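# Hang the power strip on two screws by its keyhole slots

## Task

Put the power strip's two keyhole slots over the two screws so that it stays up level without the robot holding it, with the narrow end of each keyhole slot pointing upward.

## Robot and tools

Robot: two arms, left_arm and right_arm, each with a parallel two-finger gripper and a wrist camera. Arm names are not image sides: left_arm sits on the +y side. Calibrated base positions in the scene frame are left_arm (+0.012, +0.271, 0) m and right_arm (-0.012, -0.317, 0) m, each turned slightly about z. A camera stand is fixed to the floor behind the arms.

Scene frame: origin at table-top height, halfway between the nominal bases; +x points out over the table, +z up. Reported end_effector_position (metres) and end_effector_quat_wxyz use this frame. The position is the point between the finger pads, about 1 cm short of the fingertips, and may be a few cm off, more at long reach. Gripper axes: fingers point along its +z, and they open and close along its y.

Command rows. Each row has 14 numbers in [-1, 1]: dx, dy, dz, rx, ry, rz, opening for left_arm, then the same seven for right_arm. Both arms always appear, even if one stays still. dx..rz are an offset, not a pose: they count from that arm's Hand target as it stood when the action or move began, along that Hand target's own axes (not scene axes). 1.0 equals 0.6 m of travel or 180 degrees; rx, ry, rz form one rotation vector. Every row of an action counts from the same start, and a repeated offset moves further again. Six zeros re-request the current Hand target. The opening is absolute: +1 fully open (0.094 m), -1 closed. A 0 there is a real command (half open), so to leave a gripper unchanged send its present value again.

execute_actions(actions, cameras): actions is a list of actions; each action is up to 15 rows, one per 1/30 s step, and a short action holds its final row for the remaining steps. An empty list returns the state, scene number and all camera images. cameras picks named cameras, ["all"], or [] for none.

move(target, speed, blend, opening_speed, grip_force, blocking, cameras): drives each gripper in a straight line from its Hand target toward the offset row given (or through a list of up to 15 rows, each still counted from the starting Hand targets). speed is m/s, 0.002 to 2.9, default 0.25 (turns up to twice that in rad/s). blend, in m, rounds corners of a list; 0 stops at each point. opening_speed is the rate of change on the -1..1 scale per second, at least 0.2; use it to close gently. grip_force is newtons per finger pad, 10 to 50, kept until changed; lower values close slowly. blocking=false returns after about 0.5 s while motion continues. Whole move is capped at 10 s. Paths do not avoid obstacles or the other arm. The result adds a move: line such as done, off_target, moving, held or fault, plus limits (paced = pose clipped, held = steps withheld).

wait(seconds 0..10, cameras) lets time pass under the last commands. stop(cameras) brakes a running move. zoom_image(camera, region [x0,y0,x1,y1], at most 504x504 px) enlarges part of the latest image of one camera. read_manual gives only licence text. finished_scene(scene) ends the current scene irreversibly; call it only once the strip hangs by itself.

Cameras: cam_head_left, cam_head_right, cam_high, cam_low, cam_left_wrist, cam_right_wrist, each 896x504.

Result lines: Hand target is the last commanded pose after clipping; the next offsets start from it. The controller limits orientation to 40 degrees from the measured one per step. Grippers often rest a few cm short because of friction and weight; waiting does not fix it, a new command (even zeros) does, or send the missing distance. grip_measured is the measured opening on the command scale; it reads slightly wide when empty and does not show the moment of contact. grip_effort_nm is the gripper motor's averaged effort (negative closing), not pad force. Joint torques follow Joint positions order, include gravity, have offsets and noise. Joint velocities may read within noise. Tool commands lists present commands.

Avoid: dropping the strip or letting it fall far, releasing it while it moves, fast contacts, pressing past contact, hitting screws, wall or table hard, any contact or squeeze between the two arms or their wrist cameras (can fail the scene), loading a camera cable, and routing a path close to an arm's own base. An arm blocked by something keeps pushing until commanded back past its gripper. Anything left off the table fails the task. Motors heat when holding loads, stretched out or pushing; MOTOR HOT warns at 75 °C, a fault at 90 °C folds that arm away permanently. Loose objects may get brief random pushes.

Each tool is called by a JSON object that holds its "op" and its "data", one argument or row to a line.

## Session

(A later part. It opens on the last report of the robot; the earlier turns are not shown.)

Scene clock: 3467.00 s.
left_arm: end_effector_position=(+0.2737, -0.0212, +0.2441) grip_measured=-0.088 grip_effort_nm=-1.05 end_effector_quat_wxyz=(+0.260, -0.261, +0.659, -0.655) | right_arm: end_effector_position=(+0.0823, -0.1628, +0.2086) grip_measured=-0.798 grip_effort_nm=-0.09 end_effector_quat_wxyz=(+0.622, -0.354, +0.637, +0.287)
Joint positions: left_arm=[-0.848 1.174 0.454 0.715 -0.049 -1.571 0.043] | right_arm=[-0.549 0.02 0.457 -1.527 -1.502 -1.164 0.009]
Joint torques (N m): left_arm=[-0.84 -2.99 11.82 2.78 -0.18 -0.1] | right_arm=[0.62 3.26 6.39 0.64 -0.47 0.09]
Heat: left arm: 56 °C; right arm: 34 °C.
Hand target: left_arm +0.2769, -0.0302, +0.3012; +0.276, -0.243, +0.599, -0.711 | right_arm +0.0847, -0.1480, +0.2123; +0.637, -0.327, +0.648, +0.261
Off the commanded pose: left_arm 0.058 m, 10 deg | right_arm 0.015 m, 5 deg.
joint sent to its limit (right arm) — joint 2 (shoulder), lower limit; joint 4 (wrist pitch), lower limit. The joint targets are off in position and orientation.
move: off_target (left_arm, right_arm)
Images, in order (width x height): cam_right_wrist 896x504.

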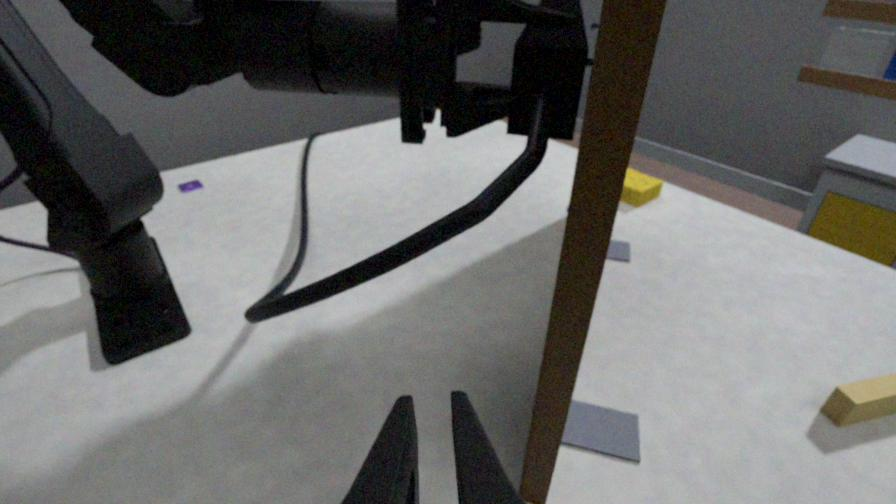

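{"op": "move", "data": {
  "target": [
    [0,-0.004,0.0,0,0,0,-0.16,0,0,0,0,0,0,-0.8]
  ],
  "speed": 0.05
}}

{"op": "move", "data": {
  "target": [
    [0,-0.003,0.0,0,0,0,-0.16,0,0,0,0,0,0,-0.8]
  ],
  "speed": 0.05
}}

{"op": "move", "data": {
  "target": [
    [0,-0.003,0.0,0,0,0,-0.16,0,0,0,0,0,0,-0.8]
  ],
  "speed": 0.05
}}

{"op": "move", "data": {
  "target": [
    [0,-0.003,0.0,0,0,0,-0.16,0,0,0,0,0,0,-0.8]
  ],
  "speed": 0.05
}}

{"op": "move", "data": {
  "target": [
    [0,-0.003,0.0,0,0,0,-0.16,0,0,0,0,0,0,-0.8]
  ],
  "speed": 0.05
}}

{"op": "move", "data": {
  "target": [
    [0,-0.003,0.0,0,0,0,-0.16,0,0,0,0,0,0,-0.8]
  ],
  "speed": 0.05
}}

Scene clock: 3478.37 s.
left_arm: end_effector_position=(+0.2737, -0.0212, +0.2441) grip_measured=-0.088 grip_effort_nm=-1.05 end_effector_quat_wxyz=(+0.260, -0.261, +0.659, -0.655) | right_arm: end_effector_position=(+0.0823, -0.1628, +0.2086) grip_measured=-0.798 grip_effort_nm=-0.09 end_effector_quat_wxyz=(+0.622, -0.354, +0.637, +0.287)
Joint positions: left_arm=[-0.848 1.174 0.454 0.715 -0.049 -1.571 0.043] | right_arm=[-0.549 0.02 0.457 -1.527 -1.502 -1.164 0.009]
Joint torques (N m): left_arm=[-0.83 -3.43 12.25 2.64 -0.16 -0.09] | right_arm=[0.61 3.17 6.32 0.6 -0.49 0.12]
Heat: left arm: 57 °C; right arm: 34 °C.
Hand target: left_arm +0.2766, -0.0299, +0.3036; +0.276, -0.243, +0.599, -0.711 | right_arm +0.0847, -0.1480, +0.2123; +0.637, -0.327, +0.648, +0.261
Off the commanded pose: left_arm 0.060 m, 10 deg | right_arm 0.015 m, 5 deg.
joint sent to its limit (right arm) — joint 2 (shoulder), lower limit; joint 4 (wrist pitch), lower limit. The joint targets are off in position and orientation.
move: off_target (left_arm, right_arm)

Scene clock: 3479.37 s.
left_arm: end_effector_position=(+0.2737, -0.0212, +0.2441) grip_measured=-0.088 grip_effort_nm=-1.05 end_effector_quat_wxyz=(+0.260, -0.261, +0.659, -0.655) | right_arm: end_effector_position=(+0.0823, -0.1628, +0.2086) grip_measured=-0.798 grip_effort_nm=-0.08 end_effector_quat_wxyz=(+0.622, -0.354, +0.637, +0.287)
Joint positions: left_arm=[-0.848 1.174 0.454 0.715 -0.049 -1.571 0.043] | right_arm=[-0.549 0.02 0.457 -1.527 -1.502 -1.164 0.009]
Joint torques (N m): left_arm=[-0.87 -3.82 12.53 2.54 -0.2 -0.09] | right_arm=[0.64 3.34 6.39 0.6 -0.47 0.12]
Heat: left arm: 57 °C; right arm: 34 °C.
Hand target: left_arm +0.2764, -0.0297, +0.3054; +0.276, -0.243, +0.599, -0.711 | right_arm +0.0847, -0.1480, +0.2123; +0.637, -0.327, +0.648, +0.261
Off the commanded pose: left_arm 0.062 m, 10 deg | right_arm 0.015 m, 5 deg.
joint sent to its limit (right arm) — joint 2 (shoulder), lower limit; joint 4 (wrist pitch), lower limit. The joint targets are off in position and orientation.
move: off_target (left_arm, right_arm)

Scene clock: 3480.37 s.
left_arm: end_effector_position=(+0.2738, -0.0214, +0.2448) grip_measured=-0.088 grip_effort_nm=-1.05 end_effector_quat_wxyz=(+0.260, -0.261, +0.659, -0.656) | right_arm: end_effector_position=(+0.0823, -0.1628, +0.2086) grip_measured=-0.798 grip_effort_nm=-0.09 end_effector_quat_wxyz=(+0.622, -0.354, +0.637, +0.287)
Joint positions: left_arm=[-0.848 1.174 0.455 0.715 -0.049 -1.571 0.043] | right_arm=[-0.549 0.02 0.457 -1.527 -1.502 -1.164 0.009]
Joint torques (N m): left_arm=[-0.87 -4.21 12.83 2.45 -0.15 -0.08] | right_arm=[0.66 3.25 6.38 0.59 -0.48 0.11]
Heat: left arm: 57 °C; right arm: 34 °C.
Hand target: left_arm +0.2763, -0.0294, +0.3071; +0.276, -0.243, +0.599, -0.711 | right_arm +0.0847, -0.1480, +0.2123; +0.637, -0.327, +0.648, +0.261
Off the commanded pose: left_arm 0.063 m, 10 deg | right_arm 0.015 m, 5 deg.
joint sent to its limit (right arm) — joint 2 (shoulder), lower limit; joint 4 (wrist pitch), lower limit. The joint targets are off in position and orientation.
move: off_target (left_arm, right_arm)

Scene clock: 3481.37 s.
left_arm: end_effector_position=(+0.2738, -0.0214, +0.2448) grip_measured=-0.088 grip_effort_nm=-1.05 end_effector_quat_wxyz=(+0.260, -0.261, +0.659, -0.656) | right_arm: end_effector_position=(+0.0823, -0.1628, +0.2086) grip_measured=-0.798 grip_effort_nm=-0.08 end_effector_quat_wxyz=(+0.622, -0.354, +0.637, +0.287)
Joint positions: left_arm=[-0.848 1.174 0.455 0.715 -0.049 -1.571 0.043] | right_arm=[-0.549 0.02 0.457 -1.527 -1.502 -1.164 0.009]
Joint torques (N m): left_arm=[-0.81 -4.64 13.08 2.36 -0.18 -0.08] | right_arm=[0.68 3.23 6.3 0.61 -0.51 0.13]
Heat: left arm: 57 °C; right arm: 34 °C.
Hand target: left_arm +0.2761, -0.0292, +0.3089; +0.276, -0.243, +0.599, -0.711 | right_arm +0.0847, -0.1480, +0.2123; +0.637, -0.327, +0.648, +0.261
Off the commanded pose: left_arm 0.065 m, 10 deg | right_arm 0.015 m, 5 deg.
joint sent to its limit (right arm) — joint 2 (shoulder), lower limit; joint 4 (wrist pitch), lower limit. The joint targets are off in position and orientation.
move: off_target (left_arm, right_arm)

Scene clock: 3482.37 s.
left_arm: end_effector_position=(+0.2739, -0.0215, +0.2455) grip_measured=-0.088 grip_effort_nm=-1.05 end_effector_quat_wxyz=(+0.260, -0.261, +0.658, -0.656) | right_arm: end_effector_position=(+0.0823, -0.1628, +0.2086) grip_measured=-0.798 grip_effort_nm=-0.09 end_effector_quat_wxyz=(+0.622, -0.354, +0.637, +0.287)
Joint positions: left_arm=[-0.848 1.174 0.457 0.715 -0.049 -1.571 0.043] | right_arm=[-0.549 0.02 0.457 -1.527 -1.502 -1.164 0.009]
Joint torques (N m): left_arm=[-0.84 -4.96 13.52 2.26 -0.16 -0.08] | right_arm=[0.54 3.36 6.37 0.62 -0.51 0.11]
Heat: left arm: 57 °C; right arm: 34 °C.
Hand target: left_arm +0.2759, -0.0290, +0.3107; +0.276, -0.243, +0.599, -0.711 | right_arm +0.0847, -0.1480, +0.2123; +0.637, -0.327, +0.648, +0.261
Off the commanded pose: left_arm 0.066 m, 10 deg | right_arm 0.015 m, 5 deg.
joint sent to its limit (right arm) — joint 2 (shoulder), lower limit; joint 4 (wrist pitch), lower limit. The joint targets are off in position and orientation.
move: off_target (left_arm, right_arm)

Scene clock: 3483.37 s.
left_arm: end_effector_position=(+0.2739, -0.0214, +0.2481) grip_measured=-0.088 grip_effort_nm=-1.05 end_effector_quat_wxyz=(+0.261, -0.260, +0.656, -0.658) | right_arm: end_effector_position=(+0.0823, -0.1628, +0.2086) grip_measured=-0.798 grip_effort_nm=-0.08 end_effector_quat_wxyz=(+0.622, -0.354, +0.637, +0.287)
Joint positions: left_arm=[-0.848 1.171 0.46 0.715 -0.05 -1.571 0.043] | right_arm=[-0.549 0.02 0.457 -1.527 -1.502 -1.164 0.009]
Joint torques (N m): left_arm=[-0.87 -5.07 13.64 2.15 -0.19 -0.09] | right_arm=[0.62 3.33 6.31 0.62 -0.48 0.13]
Heat: left arm: 57 °C; right arm: 34 °C.
Hand target: left_arm +0.2757, -0.0287, +0.3125; +0.276, -0.243, +0.599, -0.711 | right_arm +0.0847, -0.1480, +0.2123; +0.637, -0.327, +0.648, +0.261
Off the commanded pose: left_arm 0.065 m, 9 deg | right_arm 0.015 m, 5 deg.
joint sent to its limit (right arm) — joint 2 (shoulder), lower limit; joint 4 (wrist pitch), lower limit. The joint targets are off in position and orientation.
move: off_target (left_arm, right_arm)

{"op": "move", "data": {
  "target": [
    [0,-0.002,0.001,0,0,0,-0.16,0,0,0,0,0,0,-0.8]
  ],
  "speed": 0.05
}}

{"op": "move", "data": {
  "target": [
    [0,-0.002,0.001,0,0,0,-0.16,0,0,0,0,0,0,-0.8]
  ],
  "speed": 0.05
}}

{"op": "move", "data": {
  "target": [
    [0,-0.002,0.001,0,0,0,-0.16,0,0,0,0,0,0,-0.8]
  ],
  "speed": 0.05
}}

{"op": "move", "data": {
  "target": [
    [0,-0.002,0.001,0,0,0,-0.16,0,0,0,0,0,0,-0.8]
  ],
  "speed": 0.05
}}

{"op": "move", "data": {
  "target": [
    [0,-0.002,0.001,0,0,0,-0.16,0,0,0,0,0,0,-0.8]
  ],
  "speed": 0.05,
  "cameras": ["cam_right_wrist"]
}}

{"op": "zoom_image", "data": {
  "camera": "cam_right_wrist",
  "region": [480, 0, 660, 160]
}}

Scene clock: 3490.43 s.
left_arm: end_effector_position=(+0.2739, -0.0214, +0.2507) grip_measured=-0.088 grip_effort_nm=-1.05 end_effector_quat_wxyz=(+0.262, -0.260, +0.654, -0.661) | right_arm: end_effector_position=(+0.0823, -0.1628, +0.2086) grip_measured=-0.798 grip_effort_nm=-0.08 end_effector_quat_wxyz=(+0.622, -0.354, +0.637, +0.287)
Joint positions: left_arm=[-0.848 1.168 0.463 0.715 -0.05 -1.571 0.043] | right_arm=[-0.549 0.02 0.457 -1.527 -1.502 -1.164 0.009]
Joint torques (N m): left_arm=[-0.8 -4.83 13.78 2.11 -0.19 -0.1] | right_arm=[0.55 3.26 6.26 0.61 -0.46 0.11]
Heat: left arm: 56 °C; right arm: 34 °C.
Hand target: left_arm +0.2760, -0.0290, +0.3137; +0.276, -0.243, +0.599, -0.711 | right_arm +0.0847, -0.1480, +0.2123; +0.637, -0.327, +0.648, +0.261
Off the commanded pose: left_arm 0.063 m, 9 deg | right_arm 0.015 m, 5 deg.
joint sent to its limit (right arm) — joint 2 (shoulder), lower limit; joint 4 (wrist pitch), lower limit. The joint targets are off in position and orientation.
move: off_target (left_arm, right_arm)

Scene clock: 3491.43 s.
left_arm: end_effector_position=(+0.2739, -0.0214, +0.2507) grip_measured=-0.088 grip_effort_nm=-1.05 end_effector_quat_wxyz=(+0.262, -0.260, +0.654, -0.661) | right_arm: end_effector_position=(+0.0823, -0.1628, +0.2086) grip_measured=-0.798 grip_effort_nm=-0.08 end_effector_quat_wxyz=(+0.622, -0.354, +0.637, +0.287)
Joint positions: left_arm=[-0.848 1.168 0.463 0.715 -0.05 -1.571 0.043] | right_arm=[-0.549 0.02 0.457 -1.527 -1.502 -1.164 0.009]
Joint torques (N m): left_arm=[-0.81 -4.9 14.09 2.05 -0.17 -0.06] | right_arm=[0.59 3.1 6.35 0.64 -0.46 0.1]
Heat: left arm: 56 °C; right arm: 34 °C.
Hand target: left_arm +0.2763, -0.0292, +0.3151; +0.276, -0.243, +0.599, -0.711 | right_arm +0.0847, -0.1480, +0.2123; +0.637, -0.327, +0.648, +0.261
Off the commanded pose: left_arm 0.065 m, 9 deg | right_arm 0.015 m, 5 deg.
joint sent to its limit (right arm) — joint 2 (shoulder), lower limit; joint 4 (wrist pitch), lower limit. The joint targets are off in position and orientation.
move: off_target (left_arm, right_arm)

Scene clock: 3492.43 s.
left_arm: end_effector_position=(+0.2742, -0.0217, +0.2546) grip_measured=-0.088 grip_effort_nm=-1.05 end_effector_quat_wxyz=(+0.263, -0.259, +0.652, -0.663) | right_arm: end_effector_position=(+0.0823, -0.1628, +0.2086) grip_measured=-0.798 grip_effort_nm=-0.08 end_effector_quat_wxyz=(+0.622, -0.354, +0.637, +0.287)
Joint positions: left_arm=[-0.848 1.165 0.471 0.711 -0.05 -1.571 0.043] | right_arm=[-0.549 0.02 0.457 -1.527 -1.502 -1.164 0.009]
Joint torques (N m): left_arm=[-0.8 -4.64 14.08 2.01 -0.17 -0.06] | right_arm=[0.64 3.26 6.23 0.61 -0.46 0.1]
Heat: left arm: 57 °C; right arm: 34 °C.
Hand target: left_arm +0.2766, -0.0295, +0.3163; +0.276, -0.243, +0.599, -0.711 | right_arm +0.0847, -0.1480, +0.2123; +0.637, -0.327, +0.648, +0.261
Off the commanded pose: left_arm 0.062 m, 9 deg | right_arm 0.015 m, 5 deg.
joint sent to its limit (right arm) — joint 2 (shoulder), lower limit; joint 4 (wrist pitch), lower limit. The joint targets are off in position and orientation.
move: off_target (left_arm, right_arm)

Scene clock: 3493.53 s.
left_arm: end_effector_position=(+0.2746, -0.0219, +0.2551) grip_measured=-0.088 grip_effort_nm=-1.05 end_effector_quat_wxyz=(+0.262, -0.259, +0.653, -0.661) | right_arm: end_effector_position=(+0.0823, -0.1628, +0.2086) grip_measured=-0.798 grip_effort_nm=-0.09 end_effector_quat_wxyz=(+0.622, -0.354, +0.637, +0.287)
Joint positions: left_arm=[-0.848 1.164 0.477 0.699 -0.051 -1.571 0.043] | right_arm=[-0.549 0.02 0.457 -1.527 -1.502 -1.164 0.009]
Joint torques (N m): left_arm=[-0.8 -4.64 14.02 2.08 -0.13 -0.1] | right_arm=[0.54 3.26 6.24 0.59 -0.48 0.12]
Heat: left arm: 57 °C; right arm: 34 °C.
Hand target: left_arm +0.2769, -0.0298, +0.3176; +0.276, -0.243, +0.599, -0.711 | right_arm +0.0847, -0.1480, +0.2123; +0.637, -0.327, +0.648, +0.261
Off the commanded pose: left_arm 0.063 m, 9 deg | right_arm 0.015 m, 5 deg.
joint sent to its limit (right arm) — joint 2 (shoulder), lower limit; joint 4 (wrist pitch), lower limit. The joint targets are off in position and orientation.
move: off_target (left_arm, right_arm)

Scene clock: 3494.53 s.
left_arm: end_effector_position=(+0.2748, -0.0221, +0.2548) grip_measured=-0.088 grip_effort_nm=-1.05 end_effector_quat_wxyz=(+0.262, -0.260, +0.654, -0.660) | right_arm: end_effector_position=(+0.0823, -0.1628, +0.2086) grip_measured=-0.798 grip_effort_nm=-0.09 end_effector_quat_wxyz=(+0.622, -0.354, +0.637, +0.287)
Joint positions: left_arm=[-0.848 1.164 0.478 0.695 -0.051 -1.571 0.043] | right_arm=[-0.549 0.02 0.457 -1.527 -1.502 -1.164 0.009]
Joint torques (N m): left_arm=[-0.72 -4.63 14.23 2.06 -0.17 -0.07] | right_arm=[0.65 3.28 6.35 0.62 -0.49 0.13]
Heat: left arm: 57 °C; right arm: 34 °C.
Hand target: left_arm +0.2771, -0.0301, +0.3189; +0.276, -0.243, +0.599, -0.711 | right_arm +0.0847, -0.1480, +0.2123; +0.637, -0.327, +0.648, +0.261
Off the commanded pose: left_arm 0.065 m, 9 deg | right_arm 0.015 m, 5 deg.
joint sent to its limit (right arm) — joint 2 (shoulder), lower limit; joint 4 (wrist pitch), lower limit. The joint targets are off in position and orientation.
move: off_target (left_arm, right_arm)
Images, in order (width x height): cam_right_wrist 896x504.

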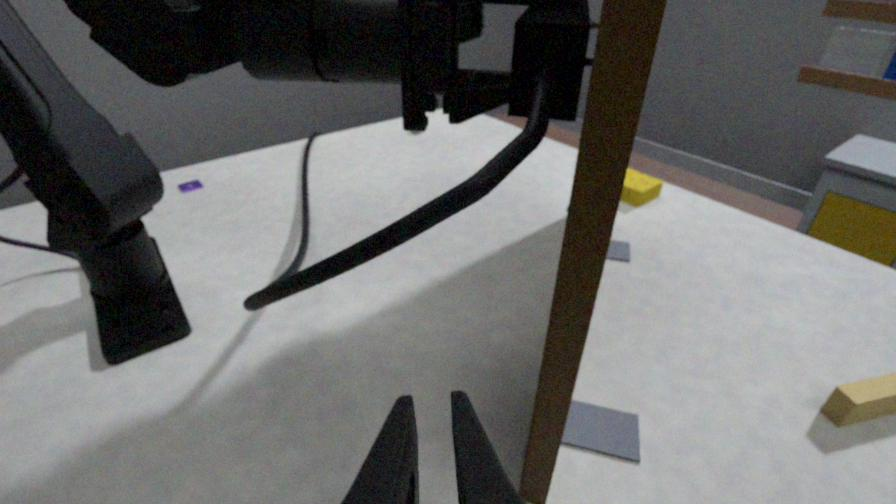

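Scaled by 2.800.

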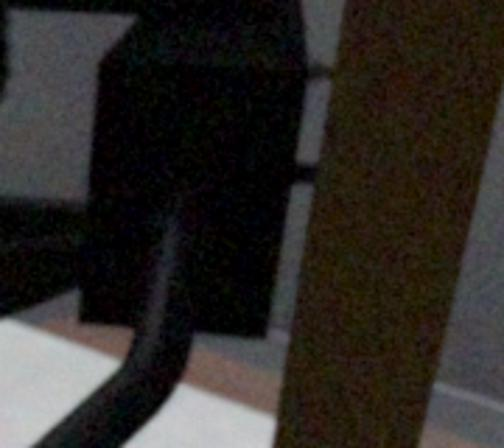

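{"op": "move", "data": {
  "target": [
    [-0.008,0,-0.004,0,0,0,-0.16,0,0,0,0,0,0,-0.8]
  ],
  "speed": 0.03
}}

{"op": "move", "data": {
  "target": [
    [-0.004,0,0,0,0,0,-0.16,0,0,0,0,0,0,-0.8]
  ],
  "speed": 0.03
}}

{"op": "move", "data": {
  "target": [
    [-0.004,0,0,0,0,0,-0.16,0,0,0,0,0,0,-0.8]
  ],
  "speed": 0.03
}}

{"op": "move", "data": {
  "target": [
    [-0.004,0,0,0,0,0,-0.16,0,0,0,0,0,0,-0.8]
  ],
  "speed": 0.03
}}

{"op": "move", "data": {
  "target": [
    [-0.004,0,0,0,0,0,-0.16,0,0,0,0,0,0,-0.8]
  ],
  "speed": 0.03
}}

{"op": "move", "data": {
  "target": [
    [-0.004,0,0,0,0,0,-0.16,0,0,0,0,0,0,-0.8]
  ],
  "speed": 0.03
}}

Scene clock: 3508.80 s.
left_arm: end_effector_position=(+0.2750, -0.0216, +0.2548) grip_measured=-0.088 grip_effort_nm=-1.05 end_effector_quat_wxyz=(+0.262, -0.260, +0.654, -0.660) | right_arm: end_effector_position=(+0.0823, -0.1628, +0.2086) grip_measured=-0.798 grip_effort_nm=-0.09 end_effector_quat_wxyz=(+0.622, -0.354, +0.637, +0.287)
Joint positions: left_arm=[-0.845 1.162 0.478 0.693 -0.047 -1.571 0.043] | right_arm=[-0.549 0.02 0.457 -1.527 -1.502 -1.164 0.009]
Joint torques (N m): left_arm=[0.66 -5.2 13.67 2.08 0.06 -0.08] | right_arm=[0.58 3.15 6.42 0.64 -0.5 0.1]
Heat: left arm: 56 °C; right arm: 34 °C.
Hand target: left_arm +0.2790, -0.0251, +0.3185; +0.276, -0.243, +0.599, -0.711 | right_arm +0.0847, -0.1480, +0.2123; +0.637, -0.327, +0.648, +0.261
Off the commanded pose: left_arm 0.064 m, 9 deg | right_arm 0.015 m, 5 deg.
joint sent to its limit (right arm) — joint 2 (shoulder), lower limit; joint 4 (wrist pitch), lower limit. The joint targets are off in position and orientation.
move: off_target (left_arm, right_arm)

Scene clock: 3509.80 s.
left_arm: end_effector_position=(+0.2749, -0.0216, +0.2572) grip_measured=-0.088 grip_effort_nm=-1.05 end_effector_quat_wxyz=(+0.261, -0.257, +0.653, -0.663) | right_arm: end_effector_position=(+0.0823, -0.1628, +0.2086) grip_measured=-0.798 grip_effort_nm=-0.09 end_effector_quat_wxyz=(+0.622, -0.354, +0.637, +0.287)
Joint positions: left_arm=[-0.84 1.159 0.481 0.692 -0.037 -1.571 0.043] | right_arm=[-0.549 0.02 0.457 -1.527 -1.502 -1.164 0.009]
Joint torques (N m): left_arm=[0.55 -4.97 13.41 2.09 0.02 -0.11] | right_arm=[0.55 3.36 6.34 0.61 -0.47 0.11]
Heat: left arm: 56 °C; right arm: 34 °C.
Hand target: left_arm +0.2808, -0.0234, +0.3184; +0.276, -0.243, +0.599, -0.711 | right_arm +0.0847, -0.1480, +0.2123; +0.637, -0.327, +0.648, +0.261
Off the commanded pose: left_arm 0.062 m, 9 deg | right_arm 0.015 m, 5 deg.
joint sent to its limit (right arm) — joint 2 (shoulder), lower limit; joint 4 (wrist pitch), lower limit. The joint targets are off in position and orientation.
move: off_target (left_arm, right_arm)

Scene clock: 3510.80 s.
left_arm: end_effector_position=(+0.2751, -0.0217, +0.2576) grip_measured=-0.088 grip_effort_nm=-1.05 end_effector_quat_wxyz=(+0.258, -0.255, +0.654, -0.664) | right_arm: end_effector_position=(+0.0823, -0.1628, +0.2086) grip_measured=-0.798 grip_effort_nm=-0.08 end_effector_quat_wxyz=(+0.622, -0.354, +0.637, +0.287)
Joint positions: left_arm=[-0.834 1.159 0.483 0.69 -0.024 -1.571 0.043] | right_arm=[-0.549 0.02 0.457 -1.527 -1.502 -1.164 0.009]
Joint torques (N m): left_arm=[0.66 -4.88 13.37 2.1 0.01 -0.12] | right_arm=[0.68 3.29 6.34 0.59 -0.47 0.13]
Heat: left arm: 56 °C; right arm: 34 °C.
Hand target: left_arm +0.2825, -0.0218, +0.3184; +0.276, -0.243, +0.599, -0.711 | right_arm +0.0847, -0.1480, +0.2123; +0.637, -0.327, +0.648, +0.261
Off the commanded pose: left_arm 0.061 m, 9 deg | right_arm 0.015 m, 5 deg.
joint sent to its limit (right arm) — joint 2 (shoulder), lower limit; joint 4 (wrist pitch), lower limit. The joint targets are off in position and orientation.
move: off_target (left_arm, right_arm)

Scene clock: 3511.80 s.
left_arm: end_effector_position=(+0.2753, -0.0217, +0.2579) grip_measured=-0.088 grip_effort_nm=-1.05 end_effector_quat_wxyz=(+0.256, -0.252, +0.655, -0.665) | right_arm: end_effector_position=(+0.0823, -0.1628, +0.2086) grip_measured=-0.798 grip_effort_nm=-0.08 end_effector_quat_wxyz=(+0.622, -0.354, +0.637, +0.287)
Joint positions: left_arm=[-0.827 1.159 0.485 0.689 -0.007 -1.571 0.043] | right_arm=[-0.549 0.02 0.457 -1.527 -1.502 -1.164 0.009]
Joint torques (N m): left_arm=[0.99 -4.93 13.27 2.1 -0.04 -0.14] | right_arm=[0.58 3.23 6.34 0.6 -0.51 0.12]
Heat: left arm: 56 °C; right arm: 34 °C.
Hand target: left_arm +0.2843, -0.0201, +0.3184; +0.276, -0.243, +0.599, -0.711 | right_arm +0.0847, -0.1480, +0.2123; +0.637, -0.327, +0.648, +0.261
Off the commanded pose: left_arm 0.061 m, 9 deg | right_arm 0.015 m, 5 deg.
joint sent to its limit (right arm) — joint 2 (shoulder), lower limit; joint 4 (wrist pitch), lower limit. The joint targets are off in position and orientation.
move: off_target (left_arm, right_arm)

Scene clock: 3512.87 s.
left_arm: end_effector_position=(+0.2762, -0.0211, +0.2586) grip_measured=-0.088 grip_effort_nm=-1.05 end_effector_quat_wxyz=(+0.253, -0.249, +0.656, -0.666) | right_arm: end_effector_position=(+0.0823, -0.1628, +0.2086) grip_measured=-0.798 grip_effort_nm=-0.08 end_effector_quat_wxyz=(+0.622, -0.354, +0.637, +0.287)
Joint positions: left_arm=[-0.816 1.159 0.486 0.688 0.01 -1.571 0.043] | right_arm=[-0.549 0.02 0.457 -1.527 -1.502 -1.164 0.009]
Joint torques (N m): left_arm=[0.88 -4.92 13.05 2.12 -0.13 -0.16] | right_arm=[0.55 3.23 6.39 0.61 -0.48 0.12]
Heat: left arm: 56 °C; right arm: 34 °C.
Hand target: left_arm +0.2860, -0.0185, +0.3183; +0.276, -0.243, +0.599, -0.711 | right_arm +0.0847, -0.1480, +0.2123; +0.637, -0.327, +0.648, +0.261
Off the commanded pose: left_arm 0.061 m, 9 deg | right_arm 0.015 m, 5 deg.
joint sent to its limit (right arm) — joint 2 (shoulder), lower limit; joint 4 (wrist pitch), lower limit. The joint targets are off in position and orientation.
move: off_target (left_arm, right_arm)

Scene clock: 3514.00 s.
left_arm: end_effector_position=(+0.2785, -0.0189, +0.2599) grip_measured=-0.088 grip_effort_nm=-1.05 end_effector_quat_wxyz=(+0.255, -0.250, +0.654, -0.666) | right_arm: end_effector_position=(+0.0823, -0.1628, +0.2086) grip_measured=-0.798 grip_effort_nm=-0.09 end_effector_quat_wxyz=(+0.622, -0.354, +0.637, +0.287)
Joint positions: left_arm=[-0.804 1.158 0.488 0.688 0.019 -1.571 0.043] | right_arm=[-0.549 0.02 0.457 -1.527 -1.502 -1.164 0.009]
Joint torques (N m): left_arm=[0.79 -4.71 13.05 2.13 -0.1 -0.19] | right_arm=[0.51 3.14 6.2 0.61 -0.5 0.12]
Heat: left arm: 56 °C; right arm: 34 °C.
Hand target: left_arm +0.2878, -0.0169, +0.3183; +0.276, -0.243, +0.599, -0.711 | right_arm +0.0847, -0.1480, +0.2123; +0.637, -0.327, +0.648, +0.261
Off the commanded pose: left_arm 0.059 m, 9 deg | right_arm 0.015 m, 5 deg.
joint sent to its limit (right arm) — joint 2 (shoulder), lower limit; joint 4 (wrist pitch), lower limit. The joint targets are off in position and orientation.
move: off_target (left_arm, right_arm)

{"op": "move", "data": {
  "target": [
    [0.004,0.04,0.001,-0.004,-0.004,0,-0.16,0,0,0,0,0,0,-0.8]
  ],
  "speed": 0.05
}}

{"op": "move", "data": {
  "target": [
    [0.006,0.006,0.001,0,0,0,-0.16,0,0,0,0,0,0,-0.8]
  ],
  "speed": 0.03
}}

{"op": "move", "data": {
  "target": [
    [0.006,0.004,0.001,0,0,0,-0.16,0,0,0,0,0,0,-0.8]
  ],
  "speed": 0.03
}}

{"op": "move", "data": {
  "target": [
    [0.004,0.004,0.001,0,0,0,-0.16,0,0,0,0,0,0,-0.8]
  ],
  "speed": 0.03
}}

{"op": "move", "data": {
  "target": [
    [0.004,0.004,0.001,0,0,0,-0.16,0,0,0,0,0,0,-0.8]
  ],
  "speed": 0.03
}}

Scene clock: 3522.17 s.
left_arm: end_effector_position=(+0.2795, -0.0200, +0.2591) grip_measured=-0.088 grip_effort_nm=-1.05 end_effector_quat_wxyz=(+0.255, -0.250, +0.654, -0.667) | right_arm: end_effector_position=(+0.0823, -0.1628, +0.2086) grip_measured=-0.798 grip_effort_nm=-0.08 end_effector_quat_wxyz=(+0.622, -0.354, +0.637, +0.287)
Joint positions: left_arm=[-0.804 1.168 0.488 0.701 0.019 -1.571 0.043] | right_arm=[-0.549 0.02 0.457 -1.527 -1.502 -1.164 0.009]
Joint torques (N m): left_arm=[-0.75 -0.95 9.39 2.92 -0.47 -0.17] | right_arm=[0.58 3.34 6.39 0.63 -0.47 0.12]
Heat: left arm: 56 °C; right arm: 34 °C.
Hand target: left_arm +0.2889, -0.0221, +0.2947; +0.279, -0.249, +0.602, -0.706 | right_arm +0.0847, -0.1480, +0.2123; +0.637, -0.327, +0.648, +0.261
Off the commanded pose: left_arm 0.037 m, 8 deg | right_arm 0.015 m, 5 deg.
joint sent to its limit (right arm) — joint 2 (shoulder), lower limit; joint 4 (wrist pitch), lower limit. The joint targets are off in position and orientation.
move: off_target (left_arm, right_arm)

Scene clock: 3523.23 s.
left_arm: end_effector_position=(+0.2796, -0.0199, +0.2593) grip_measured=-0.088 grip_effort_nm=-1.05 end_effector_quat_wxyz=(+0.261, -0.252, +0.646, -0.672) | right_arm: end_effector_position=(+0.0823, -0.1628, +0.2086) grip_measured=-0.798 grip_effort_nm=-0.08 end_effector_quat_wxyz=(+0.622, -0.354, +0.637, +0.287)
Joint positions: left_arm=[-0.813 1.179 0.475 0.741 -0.002 -1.573 0.043] | right_arm=[-0.549 0.02 0.457 -1.527 -1.502 -1.164 0.009]
Joint torques (N m): left_arm=[-0.53 -0.55 9.88 2.71 -0.41 -0.12] | right_arm=[0.59 3.23 6.41 0.6 -0.46 0.1]
Heat: left arm: 56 °C; right arm: 34 °C.
Hand target: left_arm +0.2870, -0.0254, +0.2913; +0.279, -0.249, +0.602, -0.706 | right_arm +0.0847, -0.1480, +0.2123; +0.637, -0.327, +0.648, +0.261
Off the commanded pose: left_arm 0.033 m, 7 deg | right_arm 0.015 m, 5 deg.
joint sent to its limit (right arm) — joint 2 (shoulder), lower limit; joint 4 (wrist pitch), lower limit. The joint targets are off in position and orientation.
move: off_target (left_arm, right_arm)

Scene clock: 3524.30 s.
left_arm: end_effector_position=(+0.2797, -0.0200, +0.2591) grip_measured=-0.088 grip_effort_nm=-1.05 end_effector_quat_wxyz=(+0.268, -0.257, +0.640, -0.673) | right_arm: end_effector_position=(+0.0823, -0.1628, +0.2086) grip_measured=-0.798 grip_effort_nm=-0.09 end_effector_quat_wxyz=(+0.622, -0.354, +0.637, +0.287)
Joint positions: left_arm=[-0.828 1.188 0.468 0.769 -0.036 -1.573 0.043] | right_arm=[-0.549 0.02 0.457 -1.527 -1.502 -1.164 0.009]
Joint torques (N m): left_arm=[-0.58 -0.2 10.25 2.61 -0.22 -0.1] | right_arm=[0.57 3.38 6.34 0.62 -0.46 0.14]
Heat: left arm: 56 °C; right arm: 34 °C.
Hand target: left_arm +0.2851, -0.0286, +0.2891; +0.279, -0.249, +0.602, -0.706 | right_arm +0.0847, -0.1480, +0.2123; +0.637, -0.327, +0.648, +0.261
Off the commanded pose: left_arm 0.032 m, 6 deg | right_arm 0.015 m, 5 deg.
joint sent to its limit (right arm) — joint 2 (shoulder), lower limit; joint 4 (wrist pitch), lower limit. The joint targets are off in position and orientation.
move: off_target (left_arm, right_arm)

Scene clock: 3525.60 s.
left_arm: end_effector_position=(+0.2781, -0.0214, +0.2590) grip_measured=-0.088 grip_effort_nm=-1.05 end_effector_quat_wxyz=(+0.271, -0.259, +0.635, -0.675) | right_arm: end_effector_position=(+0.0823, -0.1628, +0.2086) grip_measured=-0.798 grip_effort_nm=-0.08 end_effector_quat_wxyz=(+0.622, -0.354, +0.637, +0.287)
Joint positions: left_arm=[-0.845 1.197 0.46 0.797 -0.061 -1.573 0.043] | right_arm=[-0.549 0.02 0.457 -1.527 -1.502 -1.164 0.009]
Joint torques (N m): left_arm=[-0.69 0.01 10.54 2.5 -0.06 -0.08] | right_arm=[0.51 3.26 6.34 0.61 -0.48 0.12]
Heat: left arm: 56 °C; right arm: 34 °C.
Hand target: left_arm +0.2840, -0.0310, +0.2869; +0.279, -0.249, +0.601, -0.706 | right_arm +0.0847, -0.1480, +0.2123; +0.637, -0.327, +0.648, +0.261
Off the commanded pose: left_arm 0.030 m, 5 deg | right_arm 0.015 m, 5 deg.
joint sent to its limit (right arm) — joint 2 (shoulder), lower limit; joint 4 (wrist pitch), lower limit. The joint targets are off in position and orientation.
move: off_target (left_arm, right_arm)

Scene clock: 3526.70 s.
left_arm: end_effector_position=(+0.2781, -0.0214, +0.2586) grip_measured=-0.088 grip_effort_nm=-1.05 end_effector_quat_wxyz=(+0.275, -0.261, +0.631, -0.677) | right_arm: end_effector_position=(+0.0823, -0.1628, +0.2086) grip_measured=-0.798 grip_effort_nm=-0.08 end_effector_quat_wxyz=(+0.622, -0.354, +0.637, +0.287)
Joint positions: left_arm=[-0.853 1.205 0.454 0.819 -0.078 -1.573 0.043] | right_arm=[-0.549 0.02 0.457 -1.527 -1.502 -1.164 0.009]
Joint torques (N m): left_arm=[-0.57 -0.01 10.71 2.42 0.01 -0.06] | right_arm=[0.57 3.18 6.43 0.61 -0.48 0.1]
Heat: left arm: 56 °C; right arm: 34 °C.
Hand target: left_arm +0.2829, -0.0334, +0.2847; +0.279, -0.249, +0.601, -0.706 | right_arm +0.0847, -0.1480, +0.2123; +0.637, -0.327, +0.648, +0.261
Off the commanded pose: left_arm 0.029 m, 5 deg | right_arm 0.015 m, 5 deg.
joint sent to its limit (right arm) — joint 2 (shoulder), lower limit; joint 4 (wrist pitch), lower limit. The joint targets are off in position and orientation.
move: off_target (left_arm, right_arm)

{"op": "move", "data": {
  "target": [
    [0.0,0.0,-0.03,0,0.004,0,-0.16,0,0,0,0,0,0,-0.8],
    [0.0,0.03,-0.03,0,0.004,0,-0.16,0,0,0,0,0,0,-0.8]
  ],
  "speed": 0.06,
  "cameras": ["cam_right_wrist"]
}}

{"op": "zoom_image", "data": {
  "camera": "cam_right_wrist",
  "region": [480, 0, 660, 160]
}}

Scene clock: 3543.67 s.
left_arm: end_effector_position=(+0.2766, -0.0192, +0.2318) grip_measured=-0.088 grip_effort_nm=-1.05 end_effector_quat_wxyz=(+0.270, -0.265, +0.645, -0.664) | right_arm: end_effector_position=(+0.0823, -0.1628, +0.2086) grip_measured=-0.798 grip_effort_nm=-0.08 end_effector_quat_wxyz=(+0.622, -0.354, +0.637, +0.287)
Joint positions: left_arm=[-0.85 1.243 0.397 0.874 -0.072 -1.573 0.043] | right_arm=[-0.549 0.02 0.457 -1.527 -1.502 -1.164 0.009]
Joint torques (N m): left_arm=[-0.35 -3.22 6.89 2.78 0.14 -0.02] | right_arm=[0.61 3.23 6.28 0.62 -0.48 0.13]
Heat: left arm: 56 °C; right arm: 34 °C.
Hand target: left_arm +0.2722, -0.0228, +0.2641; +0.275, -0.245, +0.603, -0.708 | right_arm +0.0847, -0.1480, +0.2123; +0.637, -0.327, +0.648, +0.261
Off the commanded pose: left_arm 0.033 m, 7 deg | right_arm 0.015 m, 5 deg.
joint sent to its limit (right arm) — joint 2 (shoulder), lower limit; joint 4 (wrist pitch), lower limit. The joint targets are off in position and orientation.
move: off_target (left_arm, right_arm)
Images, in order (width x height): cam_right_wrist 896x504.

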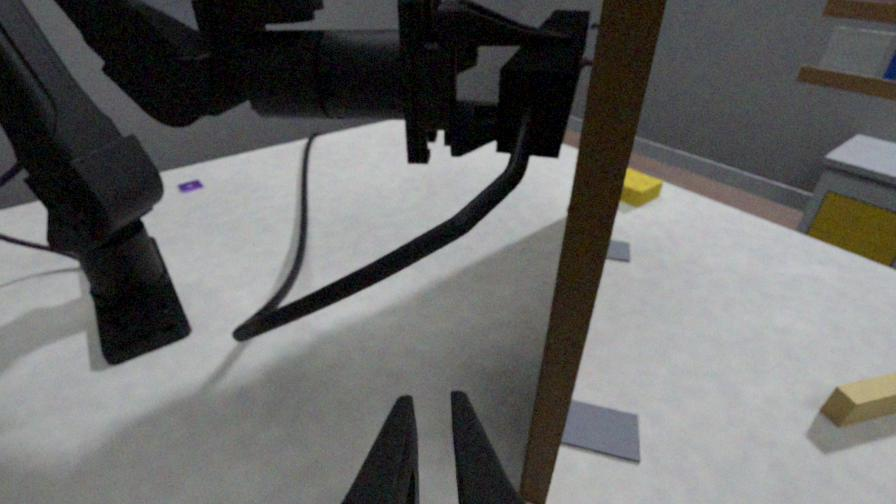

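Scaled by 2.800.

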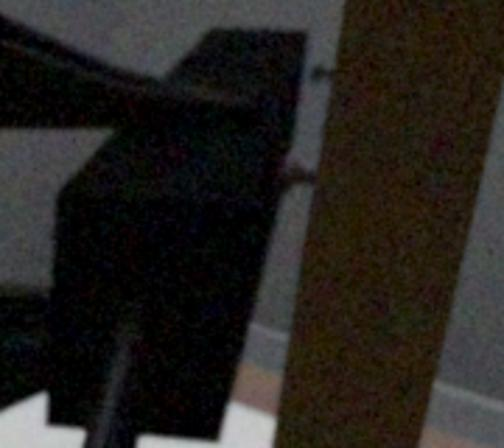

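{"op": "move", "data": {
  "target": [
    [0.003,-0.02,0.0,0,-0.02,0,-0.16,0,0,0,0,0,0,-0.8],
    [0.003,-0.03,0.01,0,-0.02,0,-0.16,0,0,0,0,0,0,-0.8]
  ],
  "speed": 0.06,
  "cameras": ["cam_right_wrist"]
}}

{"op": "zoom_image", "data": {
  "camera": "cam_right_wrist",
  "region": [480, 0, 660, 160]
}}

Scene clock: 3550.70 s.
left_arm: end_effector_position=(+0.2737, -0.0228, +0.2381) grip_measured=-0.088 grip_effort_nm=-1.05 end_effector_quat_wxyz=(+0.284, -0.277, +0.634, -0.663) | right_arm: end_effector_position=(+0.0823, -0.1628, +0.2086) grip_measured=-0.798 grip_effort_nm=-0.09 end_effector_quat_wxyz=(+0.622, -0.354, +0.637, +0.287)
Joint positions: left_arm=[-0.905 1.243 0.411 0.874 -0.168 -1.571 0.043] | right_arm=[-0.549 0.02 0.457 -1.527 -1.502 -1.164 0.009]
Joint torques (N m): left_arm=[-0.55 -5.85 10.95 1.82 -0.15 0.02] | right_arm=[0.55 3.28 6.24 0.59 -0.46 0.12]
Heat: left arm: 55 °C; right arm: 34 °C.
Hand target: left_arm +0.2733, -0.0261, +0.2829; +0.294, -0.267, +0.594, -0.700 | right_arm +0.0847, -0.1480, +0.2123; +0.637, -0.327, +0.648, +0.261
Off the commanded pose: left_arm 0.045 m, 6 deg | right_arm 0.015 m, 5 deg.
joint sent to its limit (right arm) — joint 2 (shoulder), lower limit; joint 4 (wrist pitch), lower limit. The joint targets are off in position and orientation.
move: off_target (left_arm, right_arm)
Images, in order (width x height): cam_right_wrist 896x504.

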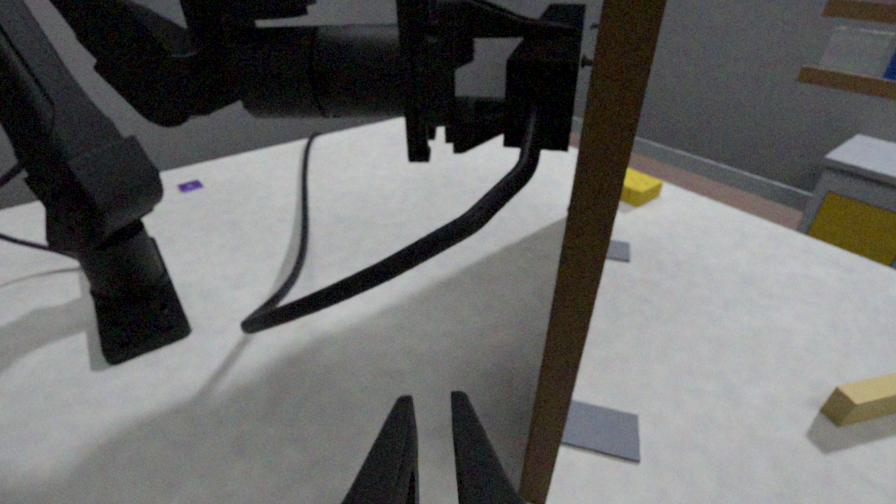

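Scaled by 2.800.

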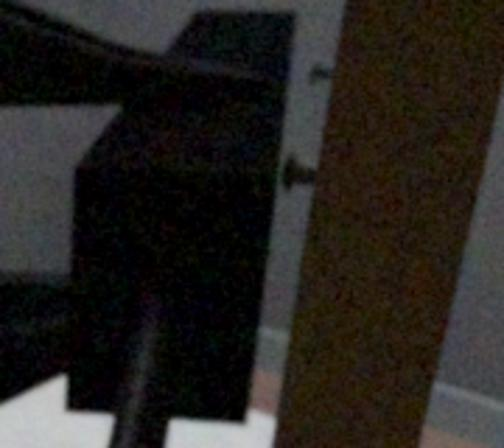

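{"op": "move", "data": {
  "target": [
    [0.0,-0.004,0.006,0,0,0,-0.16,0,0,0,0,0,0,-0.8]
  ],
  "speed": 0.05
}}

{"op": "move", "data": {
  "target": [
    [0.0,-0.004,0.004,0,0,0,-0.16,0,0,0,0,0,0,-0.8]
  ],
  "speed": 0.05
}}

{"op": "move", "data": {
  "target": [
    [0.0,-0.003,0.003,0,0,0,-0.16,0,0,0,0,0,0,-0.8]
  ],
  "speed": 0.05,
  "cameras": ["cam_right_wrist"]
}}

{"op": "zoom_image", "data": {
  "camera": "cam_right_wrist",
  "region": [480, 0, 660, 160]
}}

Scene clock: 3558.97 s.
left_arm: end_effector_position=(+0.2741, -0.0233, +0.2402) grip_measured=-0.088 grip_effort_nm=-1.05 end_effector_quat_wxyz=(+0.285, -0.277, +0.633, -0.665) | right_arm: end_effector_position=(+0.0823, -0.1628, +0.2086) grip_measured=-0.798 grip_effort_nm=-0.08 end_effector_quat_wxyz=(+0.622, -0.354, +0.637, +0.287)
Joint positions: left_arm=[-0.905 1.243 0.415 0.874 -0.168 -1.571 0.043] | right_arm=[-0.549 0.02 0.457 -1.527 -1.502 -1.164 0.009]
Joint torques (N m): left_arm=[-0.34 -5.46 11.86 1.68 -0.11 0.03] | right_arm=[0.69 3.33 6.39 0.59 -0.45 0.1]
Heat: left arm: 54 °C; right arm: 34 °C.
Hand target: left_arm +0.2756, -0.0283, +0.2857; +0.294, -0.267, +0.594, -0.700 | right_arm +0.0847, -0.1480, +0.2123; +0.637, -0.327, +0.648, +0.261
Off the commanded pose: left_arm 0.046 m, 6 deg | right_arm 0.015 m, 5 deg.
joint sent to its limit (right arm) — joint 2 (shoulder), lower limit; joint 4 (wrist pitch), lower limit. The joint targets are off in position and orientation.
move: off_target (left_arm, right_arm)

Scene clock: 3559.97 s.
left_arm: end_effector_position=(+0.2742, -0.0234, +0.2400) grip_measured=-0.088 grip_effort_nm=-1.05 end_effector_quat_wxyz=(+0.284, -0.277, +0.634, -0.664) | right_arm: end_effector_position=(+0.0823, -0.1628, +0.2086) grip_measured=-0.798 grip_effort_nm=-0.09 end_effector_quat_wxyz=(+0.622, -0.354, +0.637, +0.287)
Joint positions: left_arm=[-0.905 1.243 0.417 0.871 -0.168 -1.571 0.043] | right_arm=[-0.549 0.02 0.457 -1.527 -1.502 -1.164 0.009]
Joint torques (N m): left_arm=[-0.2 -5.48 12.74 1.6 -0.08 0.02] | right_arm=[0.55 3.34 6.39 0.61 -0.47 0.11]
Heat: left arm: 54 °C; right arm: 34 °C.
Hand target: left_arm +0.2772, -0.0296, +0.2884; +0.294, -0.267, +0.594, -0.700 | right_arm +0.0847, -0.1480, +0.2123; +0.637, -0.327, +0.648, +0.261
Off the commanded pose: left_arm 0.049 m, 6 deg | right_arm 0.015 m, 5 deg.
joint sent to its limit (right arm) — joint 2 (shoulder), lower limit; joint 4 (wrist pitch), lower limit. The joint targets are off in position and orientation.
move: off_target (left_arm, right_arm)

Scene clock: 3560.97 s.
left_arm: end_effector_position=(+0.2748, -0.0242, +0.2408) grip_measured=-0.088 grip_effort_nm=-1.05 end_effector_quat_wxyz=(+0.284, -0.277, +0.636, -0.662) | right_arm: end_effector_position=(+0.0823, -0.1628, +0.2086) grip_measured=-0.798 grip_effort_nm=-0.08 end_effector_quat_wxyz=(+0.622, -0.354, +0.637, +0.287)
Joint positions: left_arm=[-0.905 1.24 0.426 0.852 -0.168 -1.57 0.043] | right_arm=[-0.549 0.02 0.457 -1.527 -1.502 -1.164 0.009]
Joint torques (N m): left_arm=[-0.14 -5.26 12.83 1.72 -0.06 0.02] | right_arm=[0.54 3.19 6.35 0.62 -0.5 0.12]
Heat: left arm: 55 °C; right arm: 34 °C.
Hand target: left_arm +0.2783, -0.0306, +0.2905; +0.294, -0.267, +0.594, -0.700 | right_arm +0.0847, -0.1480, +0.2123; +0.637, -0.327, +0.648, +0.261
Off the commanded pose: left_arm 0.050 m, 7 deg | right_arm 0.015 m, 5 deg.
joint sent to its limit (right arm) — joint 2 (shoulder), lower limit; joint 4 (wrist pitch), lower limit. The joint targets are off in position and orientation.
move: off_target (left_arm, right_arm)
Images, in order (width x height): cam_right_wrist 896x504.

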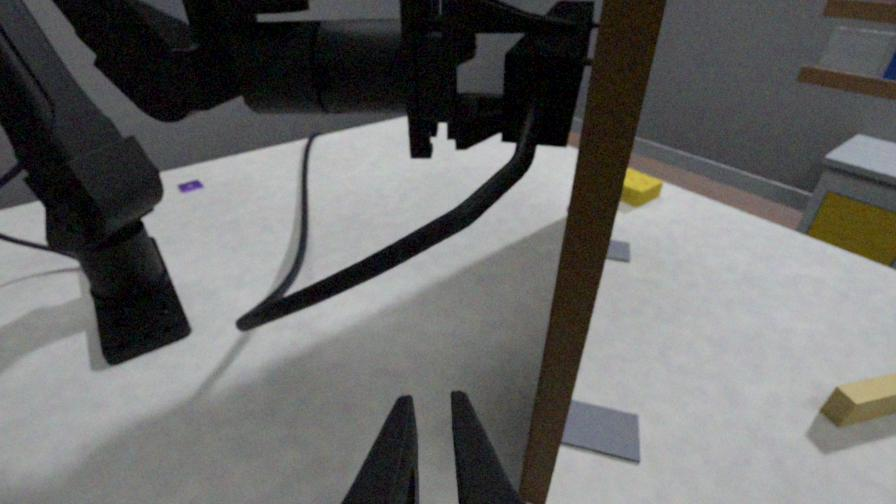

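Scaled by 2.800.

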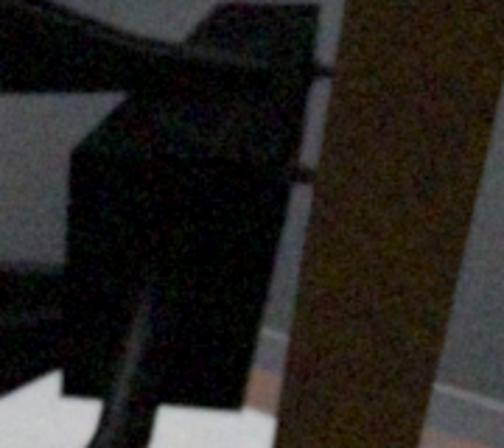

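{"op": "move", "data": {
  "target": [
    [0.0,-0.003,0,0.0,0.006,-0.0035,-0.16,0,0,0,0,0,0,-0.8]
  ],
  "speed": 0.05
}}

{"op": "move", "data": {
  "target": [
    [0.0,-0.003,0,0,0,0,-0.16,0,0,0,0,0,0,-0.8]
  ],
  "speed": 0.05
}}

{"op": "move", "data": {
  "target": [
    [0.0,-0.003,0,0,0,0,-0.16,0,0,0,0,0,0,-0.8]
  ],
  "speed": 0.05
}}

{"op": "move", "data": {
  "target": [
    [0.0,-0.003,0,0,0,0,-0.16,0,0,0,0,0,0,-0.8]
  ],
  "speed": 0.05
}}

{"op": "move", "data": {
  "target": [
    [0.0,-0.003,0,0,0,0,-0.16,0,0,0,0,0,0,-0.8]
  ],
  "speed": 0.05
}}

{"op": "move", "data": {
  "target": [
    [0.0,-0.003,0,0,0,0,-0.16,0,0,0,0,0,0,-0.8]
  ],
  "speed": 0.05
}}

Scene clock: 3574.60 s.
left_arm: end_effector_position=(+0.2742, -0.0249, +0.2402) grip_measured=-0.088 grip_effort_nm=-1.05 end_effector_quat_wxyz=(+0.281, -0.275, +0.638, -0.662) | right_arm: end_effector_position=(+0.0823, -0.1628, +0.2086) grip_measured=-0.798 grip_effort_nm=-0.09 end_effector_quat_wxyz=(+0.622, -0.354, +0.637, +0.287)
Joint positions: left_arm=[-0.902 1.239 0.426 0.847 -0.157 -1.57 0.043] | right_arm=[-0.549 0.02 0.457 -1.527 -1.502 -1.164 0.009]
Joint torques (N m): left_arm=[0.57 -5.85 12.94 1.66 0.2 -0.13] | right_arm=[0.57 3.19 6.26 0.62 -0.51 0.11]
Heat: left arm: 57 °C; right arm: 34 °C.
Hand target: left_arm +0.2781, -0.0304, +0.2923; +0.284, -0.263, +0.596, -0.704 | right_arm +0.0847, -0.1480, +0.2123; +0.637, -0.327, +0.648, +0.261
Off the commanded pose: left_arm 0.053 m, 7 deg | right_arm 0.015 m, 5 deg.
joint sent to its limit (right arm) — joint 2 (shoulder), lower limit; joint 4 (wrist pitch), lower limit. The joint targets are off in position and orientation.
move: off_target (left_arm, right_arm)

Scene clock: 3575.60 s.
left_arm: end_effector_position=(+0.2748, -0.0241, +0.2427) grip_measured=-0.088 grip_effort_nm=-1.05 end_effector_quat_wxyz=(+0.281, -0.275, +0.638, -0.662) | right_arm: end_effector_position=(+0.0823, -0.1628, +0.2086) grip_measured=-0.798 grip_effort_nm=-0.08 end_effector_quat_wxyz=(+0.622, -0.354, +0.637, +0.287)
Joint positions: left_arm=[-0.897 1.23 0.432 0.832 -0.152 -1.57 0.043] | right_arm=[-0.549 0.02 0.457 -1.527 -1.502 -1.164 0.009]
Joint torques (N m): left_arm=[0.58 -5.52 12.89 1.71 0.12 -0.13] | right_arm=[0.68 3.18 6.31 0.6 -0.5 0.13]
Heat: left arm: 57 °C; right arm: 34 °C.
Hand target: left_arm +0.2780, -0.0302, +0.2941; +0.284, -0.263, +0.596, -0.704 | right_arm +0.0847, -0.1480, +0.2123; +0.637, -0.327, +0.648, +0.261
Off the commanded pose: left_arm 0.052 m, 7 deg | right_arm 0.015 m, 5 deg.
joint sent to its limit (right arm) — joint 2 (shoulder), lower limit; joint 4 (wrist pitch), lower limit. The joint targets are off in position and orientation.
move: off_target (left_arm, right_arm)

Scene clock: 3576.60 s.
left_arm: end_effector_position=(+0.2749, -0.0242, +0.2435) grip_measured=-0.088 grip_effort_nm=-1.05 end_effector_quat_wxyz=(+0.281, -0.275, +0.639, -0.661) | right_arm: end_effector_position=(+0.0823, -0.1628, +0.2086) grip_measured=-0.798 grip_effort_nm=-0.08 end_effector_quat_wxyz=(+0.622, -0.354, +0.637, +0.287)
Joint positions: left_arm=[-0.897 1.225 0.437 0.82 -0.152 -1.57 0.043] | right_arm=[-0.549 0.02 0.457 -1.527 -1.502 -1.164 0.009]
Joint torques (N m): left_arm=[0.58 -5.61 12.94 1.72 0.14 -0.12] | right_arm=[0.57 3.21 6.3 0.59 -0.48 0.12]
Heat: left arm: 57 °C; right arm: 34 °C.
Hand target: left_arm +0.2778, -0.0299, +0.2959; +0.284, -0.263, +0.596, -0.704 | right_arm +0.0847, -0.1480, +0.2123; +0.637, -0.327, +0.648, +0.261
Off the commanded pose: left_arm 0.053 m, 7 deg | right_arm 0.015 m, 5 deg.
joint sent to its limit (right arm) — joint 2 (shoulder), lower limit; joint 4 (wrist pitch), lower limit. The joint targets are off in position and orientation.
move: off_target (left_arm, right_arm)

Scene clock: 3577.60 s.
left_arm: end_effector_position=(+0.2748, -0.0241, +0.2451) grip_measured=-0.088 grip_effort_nm=-1.05 end_effector_quat_wxyz=(+0.281, -0.275, +0.640, -0.661) | right_arm: end_effector_position=(+0.0823, -0.1628, +0.2086) grip_measured=-0.798 grip_effort_nm=-0.08 end_effector_quat_wxyz=(+0.622, -0.354, +0.637, +0.287)
Joint positions: left_arm=[-0.897 1.219 0.442 0.808 -0.152 -1.57 0.043] | right_arm=[-0.549 0.02 0.457 -1.527 -1.502 -1.164 0.009]
Joint torques (N m): left_arm=[0.57 -5.49 13 1.76 0.14 -0.13] | right_arm=[0.55 3.25 6.3 0.62 -0.44 0.12]
Heat: left arm: 57 °C; right arm: 34 °C.
Hand target: left_arm +0.2777, -0.0297, +0.2976; +0.284, -0.263, +0.596, -0.704 | right_arm +0.0847, -0.1480, +0.2123; +0.637, -0.327, +0.648, +0.261
Off the commanded pose: left_arm 0.053 m, 7 deg | right_arm 0.015 m, 5 deg.
joint sent to its limit (right arm) — joint 2 (shoulder), lower limit; joint 4 (wrist pitch), lower limit. The joint targets are off in position and orientation.
move: off_target (left_arm, right_arm)

Scene clock: 3578.60 s.
left_arm: end_effector_position=(+0.2748, -0.0241, +0.2464) grip_measured=-0.088 grip_effort_nm=-1.05 end_effector_quat_wxyz=(+0.281, -0.275, +0.640, -0.660) | right_arm: end_effector_position=(+0.0823, -0.1628, +0.2086) grip_measured=-0.798 grip_effort_nm=-0.09 end_effector_quat_wxyz=(+0.622, -0.354, +0.637, +0.287)
Joint positions: left_arm=[-0.897 1.214 0.446 0.798 -0.152 -1.57 0.043] | right_arm=[-0.549 0.02 0.457 -1.527 -1.502 -1.164 0.009]
Joint torques (N m): left_arm=[0.57 -5.49 13.11 1.74 0.17 -0.13] | right_arm=[0.54 3.3 6.32 0.6 -0.49 0.1]
Heat: left arm: 57 °C; right arm: 34 °C.
Hand target: left_arm +0.2775, -0.0294, +0.2994; +0.284, -0.263, +0.596, -0.704 | right_arm +0.0847, -0.1480, +0.2123; +0.637, -0.327, +0.648, +0.261
Off the commanded pose: left_arm 0.053 m, 7 deg | right_arm 0.015 m, 5 deg.
joint sent to its limit (right arm) — joint 2 (shoulder), lower limit; joint 4 (wrist pitch), lower limit. The joint targets are off in position and orientation.
move: off_target (left_arm, right_arm)

Scene clock: 3579.60 s.
left_arm: end_effector_position=(+0.2747, -0.0240, +0.2483) grip_measured=-0.088 grip_effort_nm=-1.06 end_effector_quat_wxyz=(+0.281, -0.275, +0.640, -0.660) | right_arm: end_effector_position=(+0.0823, -0.1628, +0.2086) grip_measured=-0.798 grip_effort_nm=-0.08 end_effector_quat_wxyz=(+0.622, -0.354, +0.637, +0.287)
Joint positions: left_arm=[-0.897 1.208 0.451 0.788 -0.152 -1.57 0.043] | right_arm=[-0.549 0.02 0.457 -1.527 -1.502 -1.164 0.009]
Joint torques (N m): left_arm=[0.47 -5.38 12.97 1.74 0.14 -0.11] | right_arm=[0.54 3.32 6.31 0.61 -0.46 0.13]
Heat: left arm: 57 °C; right arm: 34 °C.
Hand target: left_arm +0.2774, -0.0292, +0.3012; +0.284, -0.263, +0.596, -0.704 | right_arm +0.0847, -0.1480, +0.2123; +0.637, -0.327, +0.648, +0.261
Off the commanded pose: left_arm 0.053 m, 7 deg | right_arm 0.015 m, 5 deg.
joint sent to its limit (right arm) — joint 2 (shoulder), lower limit; joint 4 (wrist pitch), lower limit. The joint targets are off in position and orientation.
move: off_target (left_arm, right_arm)


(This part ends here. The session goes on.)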